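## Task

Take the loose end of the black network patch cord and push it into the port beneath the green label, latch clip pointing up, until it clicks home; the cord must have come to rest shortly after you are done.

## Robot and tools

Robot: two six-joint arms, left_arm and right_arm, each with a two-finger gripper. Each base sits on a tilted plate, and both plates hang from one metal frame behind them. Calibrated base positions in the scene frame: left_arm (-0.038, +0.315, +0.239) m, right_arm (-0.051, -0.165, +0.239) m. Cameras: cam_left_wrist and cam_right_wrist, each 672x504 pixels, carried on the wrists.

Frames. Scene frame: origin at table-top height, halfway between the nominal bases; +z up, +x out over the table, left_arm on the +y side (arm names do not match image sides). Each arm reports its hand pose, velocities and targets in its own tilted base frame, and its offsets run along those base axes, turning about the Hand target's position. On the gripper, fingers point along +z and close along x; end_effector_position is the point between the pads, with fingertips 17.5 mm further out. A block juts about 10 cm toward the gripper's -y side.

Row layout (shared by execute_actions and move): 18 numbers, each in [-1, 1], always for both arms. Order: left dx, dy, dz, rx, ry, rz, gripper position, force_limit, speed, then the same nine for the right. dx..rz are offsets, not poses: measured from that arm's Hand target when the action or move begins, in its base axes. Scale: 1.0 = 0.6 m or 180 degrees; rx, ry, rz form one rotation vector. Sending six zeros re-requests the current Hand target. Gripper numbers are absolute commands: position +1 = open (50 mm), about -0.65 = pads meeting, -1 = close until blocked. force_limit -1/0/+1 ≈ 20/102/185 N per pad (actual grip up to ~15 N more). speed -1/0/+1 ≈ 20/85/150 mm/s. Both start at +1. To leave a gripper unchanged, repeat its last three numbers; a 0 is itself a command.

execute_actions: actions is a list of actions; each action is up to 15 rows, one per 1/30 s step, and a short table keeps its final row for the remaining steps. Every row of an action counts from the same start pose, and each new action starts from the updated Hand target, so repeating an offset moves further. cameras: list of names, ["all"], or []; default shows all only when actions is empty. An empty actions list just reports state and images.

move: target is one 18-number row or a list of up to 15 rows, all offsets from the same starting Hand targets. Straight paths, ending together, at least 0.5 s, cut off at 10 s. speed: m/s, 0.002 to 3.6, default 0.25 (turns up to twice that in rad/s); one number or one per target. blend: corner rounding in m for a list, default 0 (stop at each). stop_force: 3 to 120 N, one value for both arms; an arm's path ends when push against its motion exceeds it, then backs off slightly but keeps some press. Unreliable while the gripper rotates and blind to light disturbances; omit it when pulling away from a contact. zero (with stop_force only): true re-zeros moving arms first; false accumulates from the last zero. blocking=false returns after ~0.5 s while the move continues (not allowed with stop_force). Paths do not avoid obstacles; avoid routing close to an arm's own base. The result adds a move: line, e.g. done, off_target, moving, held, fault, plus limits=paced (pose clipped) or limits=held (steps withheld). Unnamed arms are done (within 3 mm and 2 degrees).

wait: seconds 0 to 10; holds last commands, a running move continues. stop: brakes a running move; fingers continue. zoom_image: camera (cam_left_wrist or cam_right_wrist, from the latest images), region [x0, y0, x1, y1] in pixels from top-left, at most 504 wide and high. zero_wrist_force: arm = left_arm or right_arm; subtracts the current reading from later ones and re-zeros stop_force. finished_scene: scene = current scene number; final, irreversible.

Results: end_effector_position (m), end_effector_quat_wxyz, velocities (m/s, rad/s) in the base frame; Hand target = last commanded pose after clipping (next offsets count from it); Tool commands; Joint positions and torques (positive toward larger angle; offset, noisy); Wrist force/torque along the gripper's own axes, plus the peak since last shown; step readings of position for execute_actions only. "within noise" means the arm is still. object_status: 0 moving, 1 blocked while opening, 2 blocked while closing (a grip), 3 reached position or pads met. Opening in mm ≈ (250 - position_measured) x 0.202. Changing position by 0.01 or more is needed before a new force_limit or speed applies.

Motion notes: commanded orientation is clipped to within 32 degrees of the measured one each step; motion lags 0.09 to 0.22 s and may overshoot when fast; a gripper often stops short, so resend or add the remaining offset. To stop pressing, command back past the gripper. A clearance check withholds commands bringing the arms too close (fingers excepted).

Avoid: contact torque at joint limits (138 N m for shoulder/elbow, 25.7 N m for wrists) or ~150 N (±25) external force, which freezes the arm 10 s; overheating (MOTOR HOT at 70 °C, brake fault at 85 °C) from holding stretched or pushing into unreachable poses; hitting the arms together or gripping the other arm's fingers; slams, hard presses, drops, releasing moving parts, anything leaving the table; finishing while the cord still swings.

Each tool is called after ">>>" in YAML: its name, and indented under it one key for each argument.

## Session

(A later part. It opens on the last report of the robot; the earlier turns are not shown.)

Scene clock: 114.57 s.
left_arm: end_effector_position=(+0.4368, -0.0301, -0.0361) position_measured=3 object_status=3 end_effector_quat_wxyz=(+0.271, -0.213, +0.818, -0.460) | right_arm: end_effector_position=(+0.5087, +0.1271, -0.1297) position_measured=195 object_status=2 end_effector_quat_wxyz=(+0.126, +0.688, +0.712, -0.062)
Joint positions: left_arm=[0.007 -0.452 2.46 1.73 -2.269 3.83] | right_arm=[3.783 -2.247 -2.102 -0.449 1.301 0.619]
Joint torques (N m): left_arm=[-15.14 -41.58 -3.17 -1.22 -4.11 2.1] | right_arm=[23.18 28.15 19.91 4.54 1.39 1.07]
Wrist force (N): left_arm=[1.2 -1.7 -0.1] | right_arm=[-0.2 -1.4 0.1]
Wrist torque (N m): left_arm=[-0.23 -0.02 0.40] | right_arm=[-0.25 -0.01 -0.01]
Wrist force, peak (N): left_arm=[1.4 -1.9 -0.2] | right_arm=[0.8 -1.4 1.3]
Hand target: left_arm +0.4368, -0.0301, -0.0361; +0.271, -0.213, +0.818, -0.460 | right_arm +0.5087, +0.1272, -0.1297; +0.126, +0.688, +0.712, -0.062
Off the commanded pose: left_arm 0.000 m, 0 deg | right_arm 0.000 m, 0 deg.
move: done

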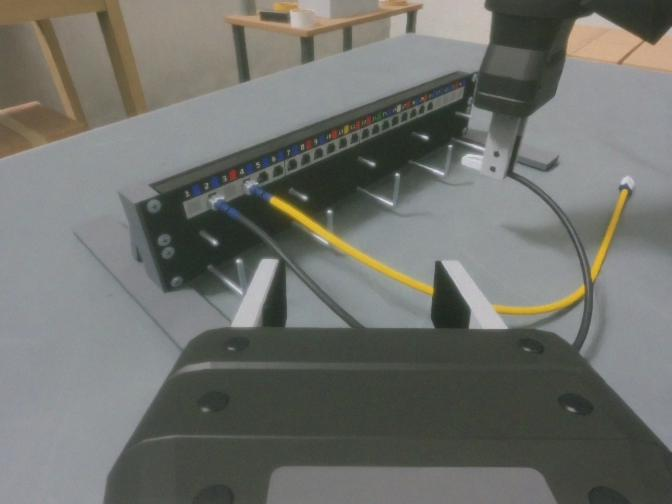

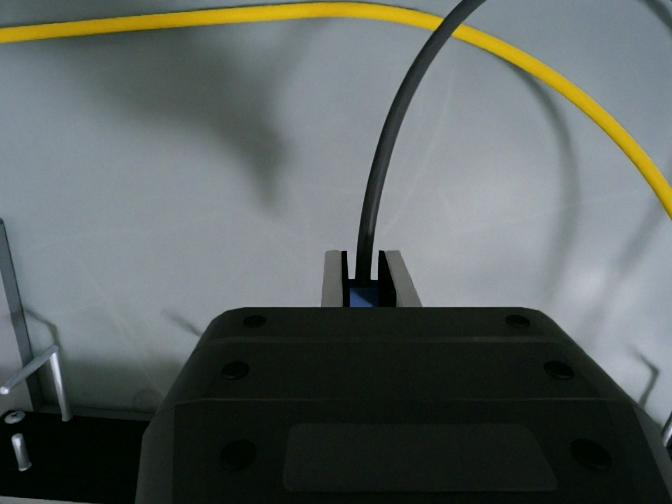

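>>> move:
  target: [0,0,0,0,0,0,1,1,1,0.0922,-0.0357,0.0187,0.0016,-0.0044,-0.016,-1,-0.3,-0.7]
  speed: 0.08
  cameras: ["all"]

>>> zoom_image:
  camera: "cam_left_wrist"
  region: [350, 80, 470, 180]

Scene clock: 124.93 s.
left_arm: end_effector_position=(+0.4368, -0.0301, -0.0361) position_measured=3 object_status=3 end_effector_quat_wxyz=(+0.271, -0.213, +0.818, -0.460) | right_arm: end_effector_position=(+0.5640, +0.1057, -0.1185) position_measured=195 object_status=2 end_effector_quat_wxyz=(+0.128, +0.706, +0.694, -0.059)
Joint positions: left_arm=[0.007 -0.452 2.46 1.73 -2.269 3.83] | right_arm=[3.691 -2.275 -1.971 -0.526 1.294 0.575]
Joint torques (N m): left_arm=[-6.4 -41.01 -2.25 -1.03 -3.98 1.87] | right_arm=[5.67 32.15 21.87 1.59 -1.46 -1.72]
Wrist force (N): left_arm=[1.2 -1.6 0.0] | right_arm=[-0.2 -1.4 0.1]
Wrist torque (N m): left_arm=[-0.23 -0.02 0.40] | right_arm=[-0.25 0.00 0.08]
Wrist force, peak (N): left_arm=[1.4 -1.9 -0.3] | right_arm=[0.0 -2.5 0.3]
Hand target: left_arm +0.4368, -0.0301, -0.0361; +0.271, -0.213, +0.818, -0.460 | right_arm +0.5641, +0.1057, -0.1185; +0.128, +0.706, +0.694, -0.059
Off the commanded pose: left_arm 0.000 m, 0 deg | right_arm 0.000 m, 0 deg.
move: done

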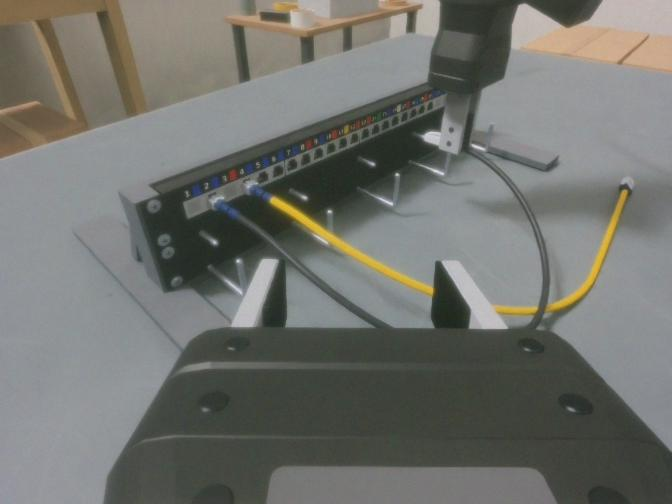

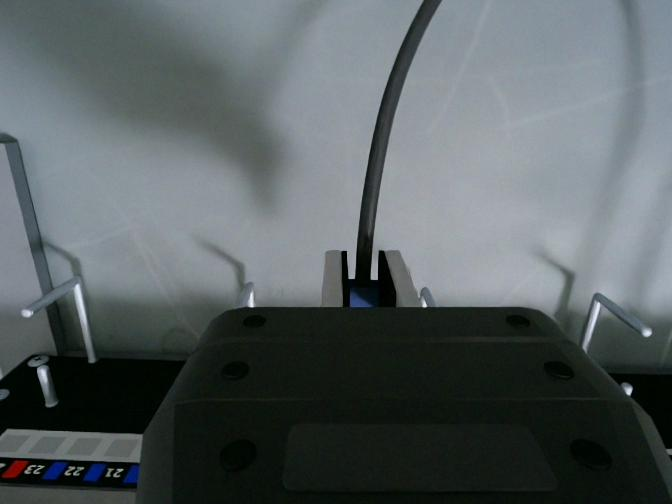

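Scaled by 4.200 from the camera's 672x504 image, which has a finer 960x720 frame.

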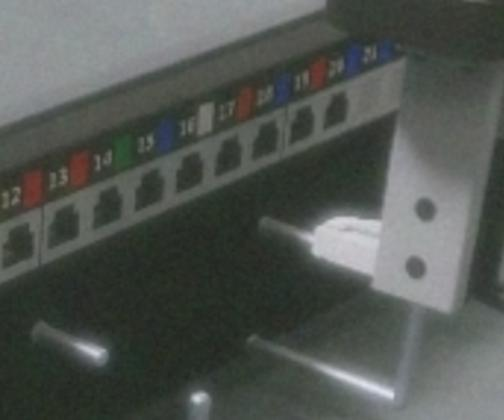

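>>> move:
  target: [0,0,0,0,0,0,1,1,1,0.0415,0.0167,-0.0058,0,0,0,-1,-0.3,-0.7]
  speed: 0.06
  cameras: ["all"]

>>> zoom_image:
  camera: "cam_left_wrist"
  region: [350, 90, 450, 170]

Scene clock: 135.37 s.
left_arm: end_effector_position=(+0.4368, -0.0301, -0.0361) position_measured=3 object_status=3 end_effector_quat_wxyz=(+0.271, -0.213, +0.818, -0.460) | right_arm: end_effector_position=(+0.5889, +0.1157, -0.1220) position_measured=195 object_status=2 end_effector_quat_wxyz=(+0.128, +0.706, +0.694, -0.059)
Joint positions: left_arm=[0.007 -0.452 2.46 1.73 -2.269 3.83] | right_arm=[3.683 -2.315 -1.888 -0.566 1.294 0.567]
Joint torques (N m): left_arm=[-1.29 -40.9 -3.29 -1.16 -3.81 1.95] | right_arm=[6.03 33.54 21.5 1.73 -1.4 -1.73]
Wrist force (N): left_arm=[0.9 -1.7 -0.2] | right_arm=[-0.4 -1.5 0.2]
Wrist torque (N m): left_arm=[-0.24 0.04 0.39] | right_arm=[-0.27 0.02 0.08]
Wrist force, peak (N): left_arm=[1.4 -1.7 -0.5] | right_arm=[-0.5 -2.2 0.1]
Hand target: left_arm +0.4368, -0.0301, -0.0361; +0.271, -0.213, +0.818, -0.460 | right_arm +0.5890, +0.1158, -0.1220; +0.128, +0.706, +0.694, -0.059
Off the commanded pose: left_arm 0.000 m, 0 deg | right_arm 0.000 m, 0 deg.
move: done

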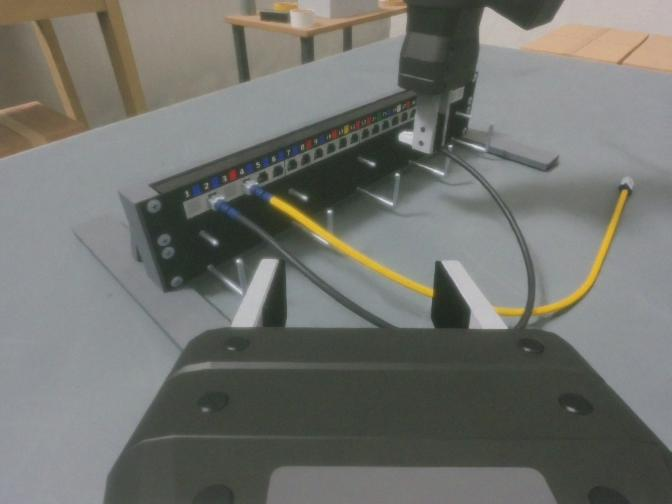

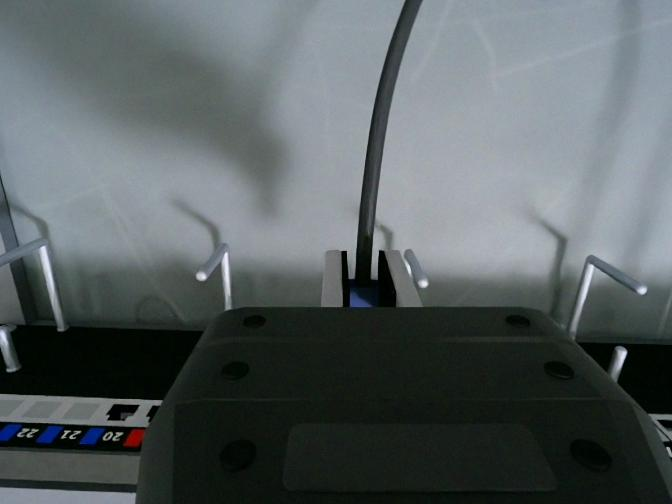

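Scaled by 5.040 from the camera's 672x504 image, which has a finer 960x720 frame.

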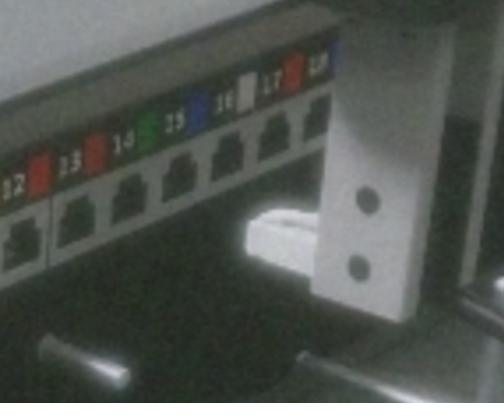

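>>> move:
  target: [0,0,0,0,0,0,1,1,1,0.0299,0.0015,0.0025,0.0008,-0.0022,-0.008,-1,-0.3,-0.7]
  speed: 0.04
  stop_force: 6
  cameras: ["all"]

>>> zoom_image:
  camera: "cam_left_wrist"
  region: [360, 100, 420, 150]

Scene clock: 141.93 s.
left_arm: end_effector_position=(+0.4368, -0.0301, -0.0361) position_measured=3 object_status=3 end_effector_quat_wxyz=(+0.271, -0.213, +0.818, -0.460) | right_arm: end_effector_position=(+0.6069, +0.1167, -0.1205) position_measured=195 object_status=2 end_effector_quat_wxyz=(+0.129, +0.715, +0.684, -0.057)
Joint positions: left_arm=[0.007 -0.452 2.46 1.73 -2.269 3.83] | right_arm=[3.669 -2.335 -1.834 -0.596 1.293 0.579]
Joint torques (N m): left_arm=[-3.38 -41.7 -2.16 -1.2 -3.78 1.97] | right_arm=[6.16 35.68 23.02 1.67 -1.57 1.12]
Wrist force (N): left_arm=[1.2 -1.6 -0.2] | right_arm=[-0.3 -1.7 0.0]
Wrist torque (N m): left_arm=[-0.22 -0.02 0.40] | right_arm=[-0.28 0.00 -0.02]
Wrist force, peak (N): left_arm=[1.4 -1.8 -0.3] | right_arm=[-0.3 -1.9 0.4]
Hand target: left_arm +0.4368, -0.0301, -0.0361; +0.271, -0.213, +0.818, -0.460 | right_arm +0.6069, +0.1167, -0.1205; +0.129, +0.715, +0.684, -0.057
Off the commanded pose: left_arm 0.000 m, 0 deg | right_arm 0.000 m, 0 deg.
move: done

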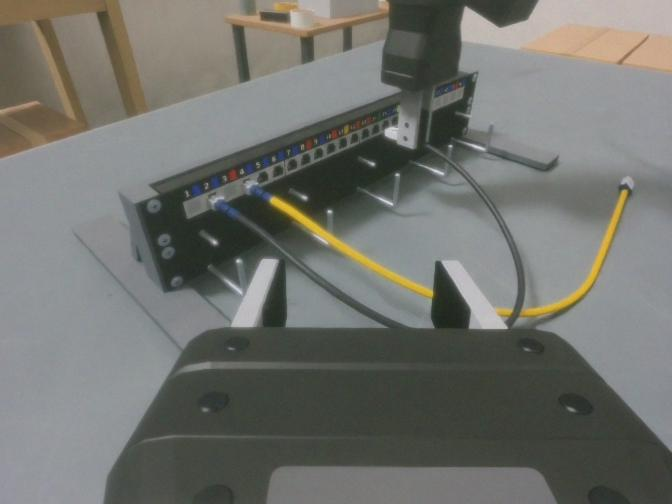

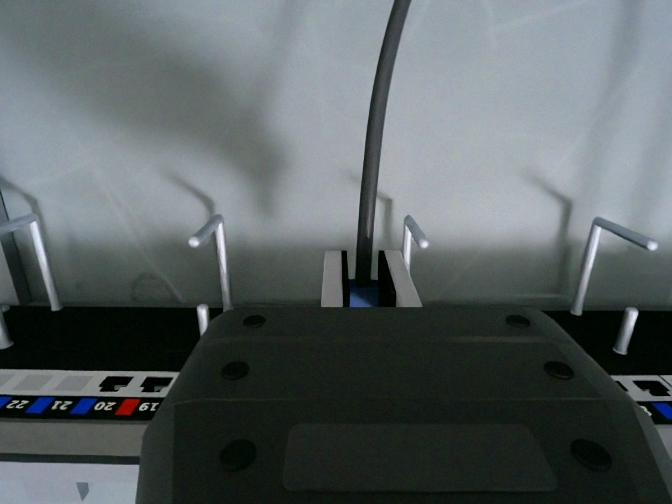

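Scaled by 8.400 from the camera's 672x504 image, which has a finer 960x720 frame.

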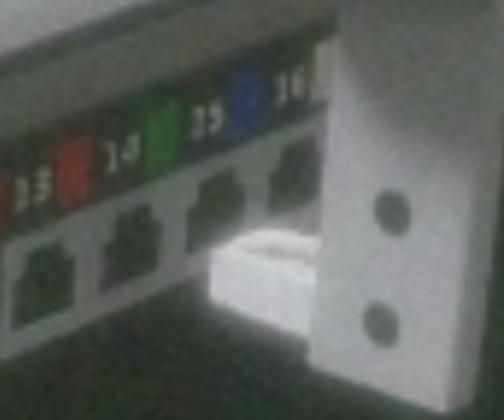

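>>> move:
  target: [0,0,0,0,0,0,1,1,1,0.0167,0.0004,-0.0002,0,0,0,-1,-0.3,-0.7]
  speed: 0.02
  stop_force: 5
  cameras: ["all"]

>>> zoom_image:
  camera: "cam_left_wrist"
  region: [360, 110, 400, 150]

Scene clock: 148.33 s.
left_arm: end_effector_position=(+0.4368, -0.0301, -0.0361) position_measured=3 object_status=3 end_effector_quat_wxyz=(+0.271, -0.213, +0.818, -0.460) | right_arm: end_effector_position=(+0.6169, +0.1169, -0.1206) position_measured=195 object_status=2 end_effector_quat_wxyz=(+0.129, +0.715, +0.684, -0.057)
Joint positions: left_arm=[0.007 -0.452 2.46 1.73 -2.269 3.83] | right_arm=[3.661 -2.348 -1.804 -0.611 1.293 0.57]
Joint torques (N m): left_arm=[-2.26 -40.48 -2.95 -1.51 -3.8 1.85] | right_arm=[7.06 35.79 23.17 1.79 -1.42 -1.68]
Wrist force (N): left_arm=[1.0 -1.4 -0.2] | right_arm=[-0.4 -1.5 0.3]
Wrist torque (N m): left_arm=[-0.20 0.01 0.39] | right_arm=[-0.25 0.02 0.07]
Wrist force, peak (N): left_arm=[1.3 -1.8 -0.3] | right_arm=[-0.5 -1.6 0.5]
Hand target: left_arm +0.4368, -0.0301, -0.0361; +0.271, -0.213, +0.818, -0.460 | right_arm +0.6169, +0.1169, -0.1206; +0.129, +0.715, +0.684, -0.057
Off the commanded pose: left_arm 0.000 m, 0 deg | right_arm 0.000 m, 0 deg.
move: done

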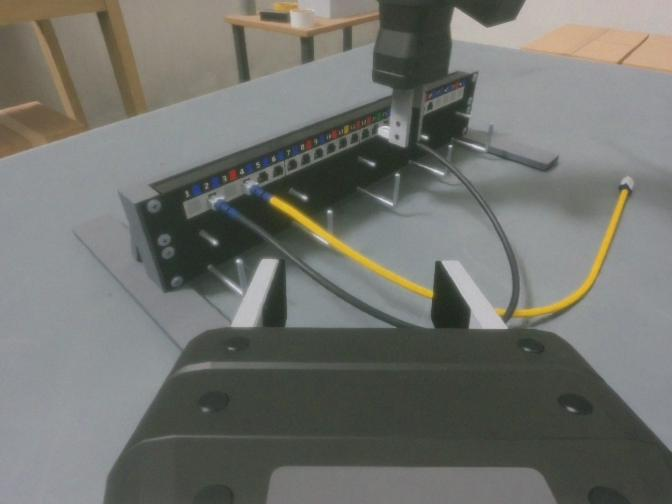

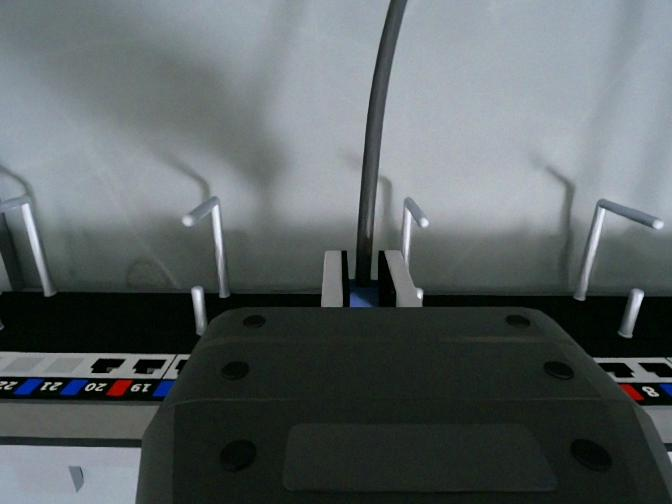

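Scaled by 12.600 from the camera's 672x504 image, which has a finer 960x720 frame.

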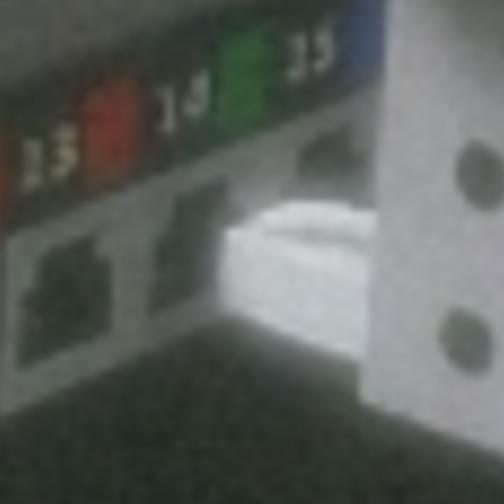

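>>> move:
  target:
    - [0,0,0,0,0,0,1,1,1,0.0003,-0.0008,-0.0031,0,0,0,-1,-0.3,-0.7]
    - [0,0,0,0,0,0,1,1,1,0.0202,0.0002,-0.0014,0,0,0,-1,-0.3,-0.7]
  speed: 0.008
  stop_force: 3.5
  cameras: ["cam_left_wrist"]

>>> zoom_image:
  camera: "cam_left_wrist"
  region: [360, 110, 400, 150]

Scene clock: 157.30 s.
left_arm: end_effector_position=(+0.4368, -0.0301, -0.0361) position_measured=3 object_status=3 end_effector_quat_wxyz=(+0.271, -0.213, +0.818, -0.460) | right_arm: end_effector_position=(+0.6251, +0.1168, -0.1218) position_measured=195 object_status=2 end_effector_quat_wxyz=(+0.129, +0.715, +0.684, -0.057)
Joint positions: left_arm=[0.007 -0.452 2.46 1.73 -2.269 3.83] | right_arm=[3.654 -2.361 -1.778 -0.621 1.292 0.563]
Joint torques (N m): left_arm=[-2.68 -40.81 -2.6 -1.35 -3.67 1.68] | right_arm=[25.06 53.36 6.68 3.53 -1.25 1.12]
Wrist force (N): left_arm=[1.3 -1.9 -0.3] | right_arm=[0.3 -0.4 -0.1]
Wrist torque (N m): left_arm=[-0.27 -0.03 0.40] | right_arm=[-0.24 0.00 0.03]
Wrist force, peak (N): left_arm=[1.3 -1.9 -0.3] | right_arm=[0.6 -6.9 -0.3]
Hand target: left_arm +0.4368, -0.0301, -0.0361; +0.271, -0.213, +0.818, -0.460 | right_arm +0.6251, +0.1168, -0.1218; +0.129, +0.715, +0.684, -0.057 (not the last commanded pose)
Off the commanded pose: left_arm 0.000 m, 0 deg | right_arm 0.004 m, 0 deg.
move: contact (right_arm); path passed 1 of 2 targets
Images, in order (width x height): cam_left_wrist 672x504.

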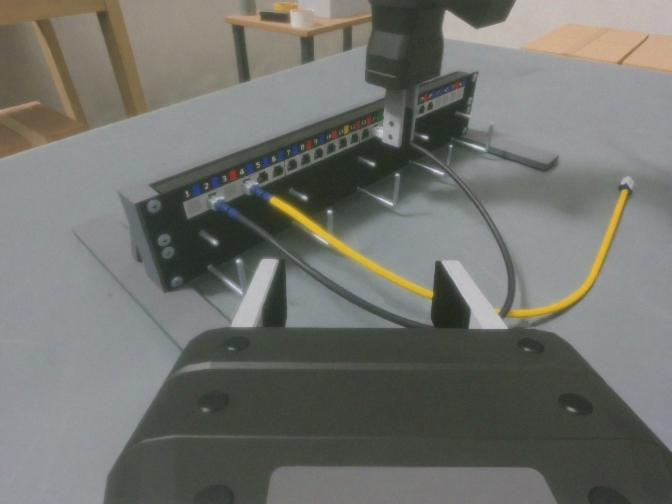

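Scaled by 12.600 from the camera's 672x504 image, which has a finer 960x720 frame.

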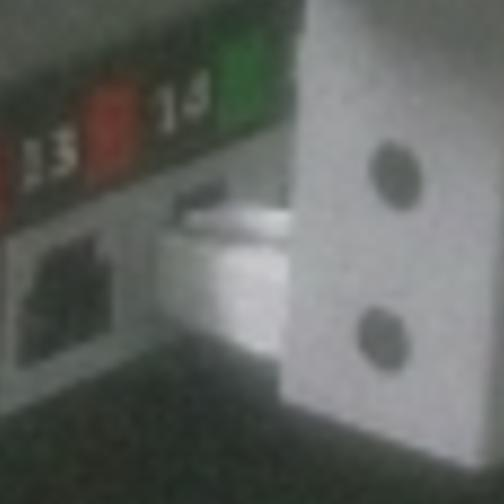

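>>> move:
  target: [0,0,0,0,0,0,1,1,1,0.008,0.0004,0.0007,0,0,0,-1,-0.3,-0.7]
  speed: 0.004
  stop_force: 12
  cameras: ["cam_left_wrist"]

>>> zoom_image:
  camera: "cam_left_wrist"
  region: [360, 110, 400, 150]

Scene clock: 161.50 s.
left_arm: end_effector_position=(+0.4368, -0.0301, -0.0361) position_measured=3 object_status=3 end_effector_quat_wxyz=(+0.271, -0.213, +0.818, -0.460) | right_arm: end_effector_position=(+0.6299, +0.1171, -0.1214) position_measured=195 object_status=2 end_effector_quat_wxyz=(+0.129, +0.715, +0.684, -0.057)
Joint positions: left_arm=[0.007 -0.452 2.46 1.73 -2.269 3.83] | right_arm=[3.65 -2.367 -1.763 -0.63 1.292 0.56]
Joint torques (N m): left_arm=[-3.37 -39.83 -3.12 -1.34 -3.6 1.76] | right_arm=[8.18 39.61 29 4.54 -1.38 -1.79]
Wrist force (N): left_arm=[1.1 -1.7 0.0] | right_arm=[-4.2 -10.3 -0.4]
Wrist torque (N m): left_arm=[-0.24 0.00 0.39] | right_arm=[-0.22 -0.20 0.18]
Wrist force, peak (N): left_arm=[1.1 -2.0 -0.3] | right_arm=[-4.5 -10.7 -0.2]
Hand target: left_arm +0.4368, -0.0301, -0.0361; +0.271, -0.213, +0.818, -0.460 | right_arm +0.6299, +0.1171, -0.1214; +0.129, +0.715, +0.684, -0.057
Off the commanded pose: left_arm 0.000 m, 0 deg | right_arm 0.000 m, 0 deg.
move: done
Images, in order (width x height): cam_left_wrist 672x504.

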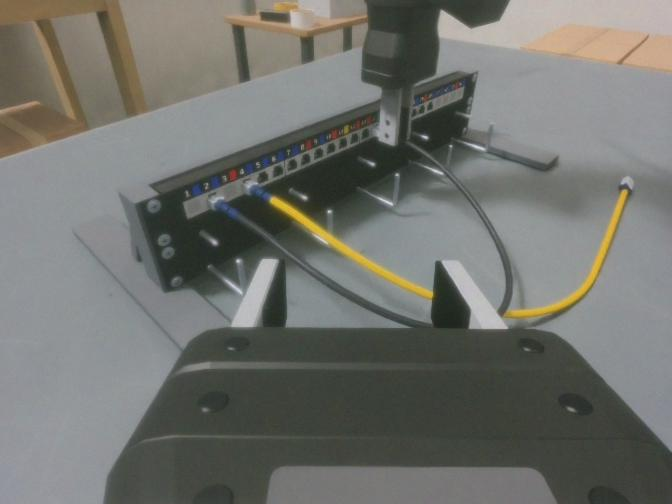

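Scaled by 12.600 from the camera's 672x504 image, which has a finer 960x720 frame.

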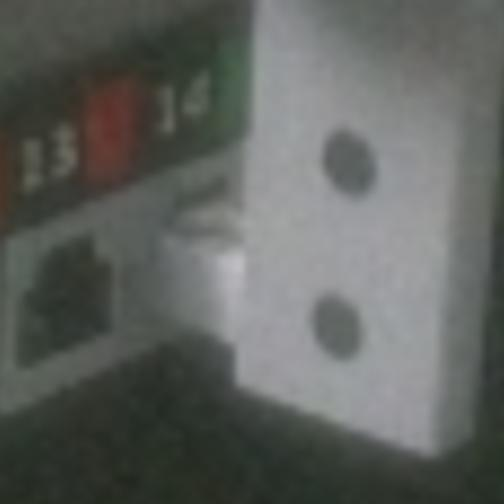

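>>> move:
  target: [0,0,0,0,0,0,1,1,1,0.010,0.0,0.0009,0,0,0,-1,-0.3,-0.7]
  speed: 0.005
  stop_force: 22
  cameras: ["cam_left_wrist","cam_right_wrist"]

>>> zoom_image:
  camera: "cam_left_wrist"
  region: [360, 110, 400, 150]

>>> zoom_image:
  camera: "cam_right_wrist"
  region: [310, 230, 420, 310]

Scene clock: 167.47 s.
left_arm: end_effector_position=(+0.4368, -0.0301, -0.0361) position_measured=3 object_status=3 end_effector_quat_wxyz=(+0.271, -0.213, +0.818, -0.460) | right_arm: end_effector_position=(+0.6338, +0.1170, -0.1211) position_measured=195 object_status=2 end_effector_quat_wxyz=(+0.129, +0.715, +0.684, -0.058)
Joint positions: left_arm=[0.007 -0.452 2.46 1.73 -2.269 3.83] | right_arm=[3.647 -2.372 -1.751 -0.637 1.292 0.557]
Joint torques (N m): left_arm=[-1.96 -40.73 -2.8 -1.4 -3.62 1.87] | right_arm=[22.46 58.88 21.54 10.53 -1.93 0.88]
Wrist force (N): left_arm=[1.0 -1.9 -0.3] | right_arm=[-5.7 -32.0 -6.3]
Wrist torque (N m): left_arm=[-0.28 0.01 0.39] | right_arm=[-0.30 -0.23 0.15]
Wrist force, peak (N): left_arm=[1.4 -1.8 -0.3] | right_arm=[-8.3 -36.6 -8.5]
Hand target: left_arm +0.4368, -0.0301, -0.0361; +0.271, -0.213, +0.818, -0.460 | right_arm +0.6338, +0.1170, -0.1211; +0.129, +0.715, +0.684, -0.058 (not the last commanded pose)
Off the commanded pose: left_arm 0.000 m, 0 deg | right_arm 0.002 m, 0 deg.
move: contact (right_arm)

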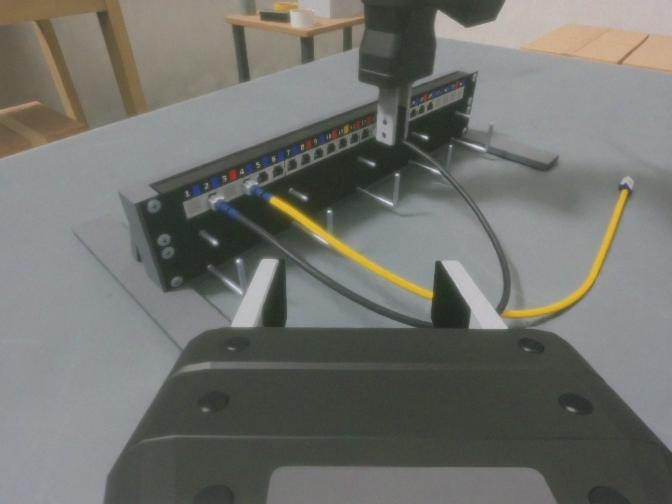

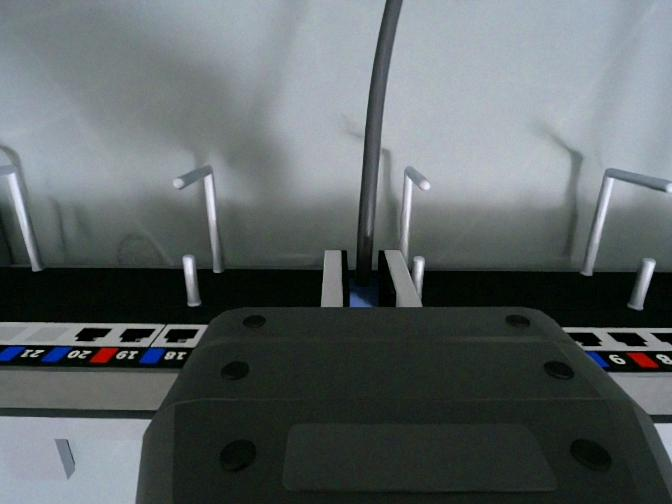

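Scaled by 12.600 from the camera's 672x504 image, which has a finer 960x720 frame.

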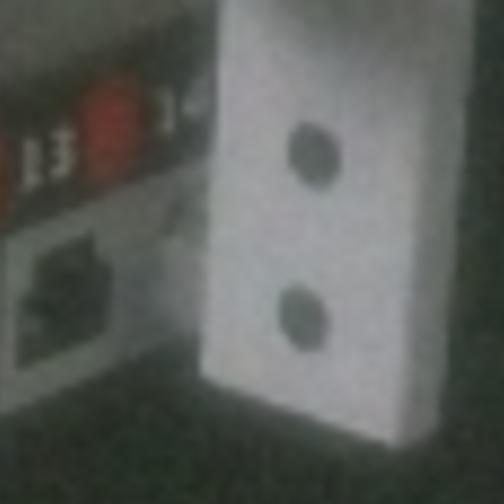

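Scaled by 4.582 from the camera's 672x504 image, which has a finer 960x720 frame.

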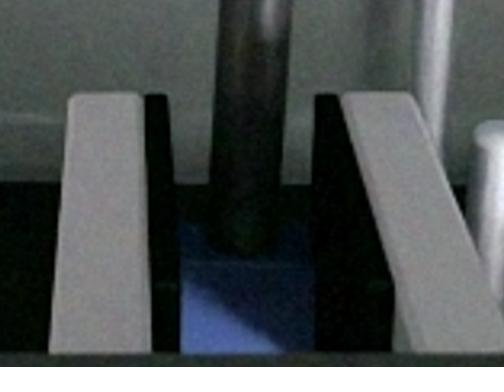

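>>> move:
  target: [0,0,0,0,0,0,1,1,1,-0.0022,0.0,-0.0002,0,0,0,-1,-0.3,-0.7]
  speed: 0.005

>>> move:
  target: [0,0,0,0,0,0,1,1,1,-0.0100,0.0,-0.0009,0,0,0,-1,-0.3,-0.7]
  speed: 0.004
  stop_force: 22

Scene clock: 170.43 s.
left_arm: end_effector_position=(+0.4368, -0.0301, -0.0361) position_measured=3 object_status=3 end_effector_quat_wxyz=(+0.271, -0.213, +0.818, -0.460) | right_arm: end_effector_position=(+0.6326, +0.1170, -0.1211) position_measured=195 object_status=2 end_effector_quat_wxyz=(+0.129, +0.715, +0.684, -0.057)
Joint positions: left_arm=[0.007 -0.452 2.46 1.73 -2.269 3.83] | right_arm=[3.648 -2.37 -1.755 -0.635 1.292 0.558]
Joint torques (N m): left_arm=[-2.48 -40.56 -2.43 -1.64 -3.55 1.72] | right_arm=[28.43 52.11 4.47 3.32 0.94 0.98]
Wrist force (N): left_arm=[0.9 -1.3 0.0] | right_arm=[-3.0 4.9 0.1]
Wrist torque (N m): left_arm=[-0.17 0.03 0.40] | right_arm=[-0.25 -0.17 0.04]
Wrist force, peak (N): left_arm=[1.3 -1.9 -0.1] | right_arm=[-5.6 -32.4 -6.8]
Hand target: left_arm +0.4368, -0.0301, -0.0361; +0.271, -0.213, +0.818, -0.460 | right_arm +0.6325, +0.1170, -0.1212; +0.129, +0.715, +0.684, -0.058
Off the commanded pose: left_arm 0.000 m, 0 deg | right_arm 0.000 m, 0 deg.
move: done

Scene clock: 171.87 s.
left_arm: end_effector_position=(+0.4368, -0.0301, -0.0361) position_measured=3 object_status=3 end_effector_quat_wxyz=(+0.271, -0.213, +0.818, -0.460) | right_arm: end_effector_position=(+0.6313, +0.1171, -0.1212) position_measured=195 object_status=2 end_effector_quat_wxyz=(+0.129, +0.715, +0.684, -0.057)
Joint positions: left_arm=[0.007 -0.452 2.46 1.73 -2.269 3.83] | right_arm=[3.649 -2.368 -1.759 -0.632 1.292 0.559]
Joint torques (N m): left_arm=[-2.62 -41.34 -2.42 -1.53 -3.57 1.62] | right_arm=[16.02 29.26 11.53 -2.86 4.7 -1.49]
Wrist force (N): left_arm=[1.2 -1.7 -0.6] | right_arm=[-5.3 25.6 -0.7]
Wrist torque (N m): left_arm=[-0.25 -0.02 0.39] | right_arm=[-0.20 -0.19 0.08]
Wrist force, peak (N): left_arm=[1.3 -1.8 -0.1] | right_arm=[-2.8 29.4 -0.6]
Hand target: left_arm +0.4368, -0.0301, -0.0361; +0.271, -0.213, +0.818, -0.460 | right_arm +0.6313, +0.1170, -0.1212; +0.129, +0.715, +0.684, -0.057 (not the last commanded pose)
Off the commanded pose: left_arm 0.000 m, 0 deg | right_arm 0.005 m, 0 deg.
move: contact (right_arm)

>>> move:
  target:
    - [0,0,0,0,0,0,1,1,1,0.0017,0,0.0002,0,0,0,-1,-0.3,-0.7]
    - [0,0,0,0,0,0,1,1,1,0.0017,0,0.0002,0,0,0,-0.1,-0.3,-0.8]
    - [0,0,0,0,0,0,1,1,1,-0.06,-0.003,-0.005,0,0,0,-0.1,-0.3,-0.8]
    - [0,0,0,0,0,0,1,1,1,-0.08,0.04,0.15,0,0,0,-0.1,-0.3,-0.8]
  speed: 0.06
  cameras: ["cam_left_wrist"]

>>> zoom_image:
  camera: "cam_left_wrist"
  region: [350, 90, 430, 170]

>>> wait:
  seconds: 2

Scene clock: 179.97 s.
left_arm: end_effector_position=(+0.4368, -0.0301, -0.0361) position_measured=3 object_status=3 end_effector_quat_wxyz=(+0.271, -0.213, +0.818, -0.460) | right_arm: end_effector_position=(+0.5833, +0.1410, -0.0313) position_measured=167 object_status=3 end_effector_quat_wxyz=(+0.129, +0.715, +0.684, -0.057)
Joint positions: left_arm=[0.007 -0.452 2.46 1.73 -2.269 3.83] | right_arm=[3.725 -2.133 -1.87 -0.778 1.296 0.637]
Joint torques (N m): left_arm=[-3.52 -40.43 -2.52 -1.37 -3.47 1.49] | right_arm=[23.78 47.87 25.62 1.42 1.38 1.07]
Wrist force (N): left_arm=[1.2 -1.3 -0.1] | right_arm=[1.7 -1.2 0.3]
Wrist torque (N m): left_arm=[-0.19 -0.01 0.40] | right_arm=[-0.22 -0.28 -0.01]
Wrist force, peak (N): left_arm=[1.4 -2.0 -0.4] | right_arm=[-5.3 25.8 -0.7]
Hand target: left_arm +0.4368, -0.0301, -0.0361; +0.271, -0.213, +0.818, -0.460 | right_arm +0.5833, +0.1410, -0.0312; +0.129, +0.715, +0.684, -0.057
Off the commanded pose: left_arm 0.000 m, 0 deg | right_arm 0.000 m, 0 deg.
move: done
Images, in order (width x height): cam_left_wrist 672x504.

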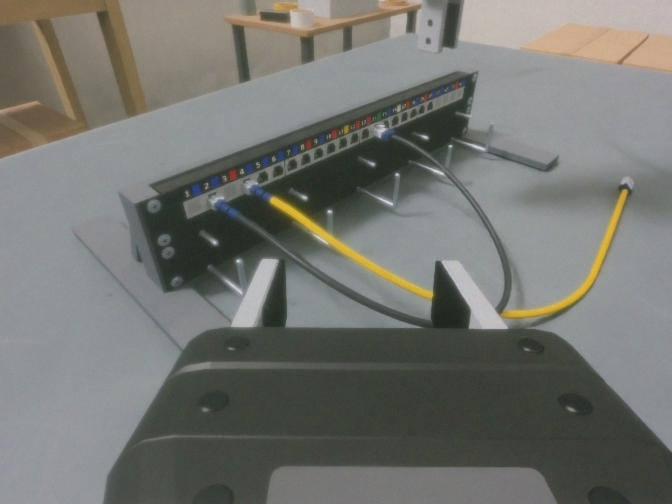

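Scaled by 6.300 from the camera's 672x504 image, which has a finer 960x720 frame.

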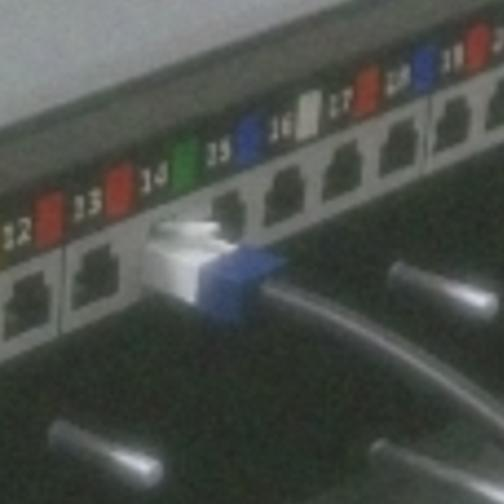

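Scene clock: 181.97 s.
left_arm: end_effector_position=(+0.4368, -0.0301, -0.0361) position_measured=3 object_status=3 end_effector_quat_wxyz=(+0.271, -0.213, +0.818, -0.460) | right_arm: end_effector_position=(+0.5833, +0.1410, -0.0312) position_measured=167 object_status=3 end_effector_quat_wxyz=(+0.129, +0.715, +0.684, -0.057)
Joint positions: left_arm=[0.007 -0.452 2.46 1.73 -2.269 3.83] | right_arm=[3.725 -2.133 -1.87 -0.778 1.296 0.637]
Joint torques (N m): left_arm=[-2.06 -40.39 -3.07 -1.42 -3.51 1.48] | right_arm=[23.92 47.23 25.38 1.77 1.39 1.06]
Wrist force (N): left_arm=[1.1 -1.6 0.2] | right_arm=[1.7 -1.2 0.1]
Wrist torque (N m): left_arm=[-0.23 0.00 0.40] | right_arm=[-0.23 -0.27 0.00]
Wrist force, peak (N): left_arm=[1.3 -2.0 -0.2] | right_arm=[1.8 -1.4 0.0]
Hand target: left_arm +0.4368, -0.0301, -0.0361; +0.271, -0.213, +0.818, -0.460 | right_arm +0.5833, +0.1410, -0.0312; +0.129, +0.715, +0.684, -0.057
Tool commands: left_gripper/position=+1.0 left_gripper/force_limit=+1.0 left_gripper/speed=+1.0 right_gripper/position=-0.1 right_gripper/force_limit=-0.3 right_gripper/speed=-0.8
Off the commanded pose: left_arm 0.000 m, 0 deg | right_arm 0.000 m, 0 deg.
wait: 2.00 s; at rest by 0.17 s

Port 14, under the green label, latched.

>>> finished_scene:
  scene: 2

The scene is finished: the task was done.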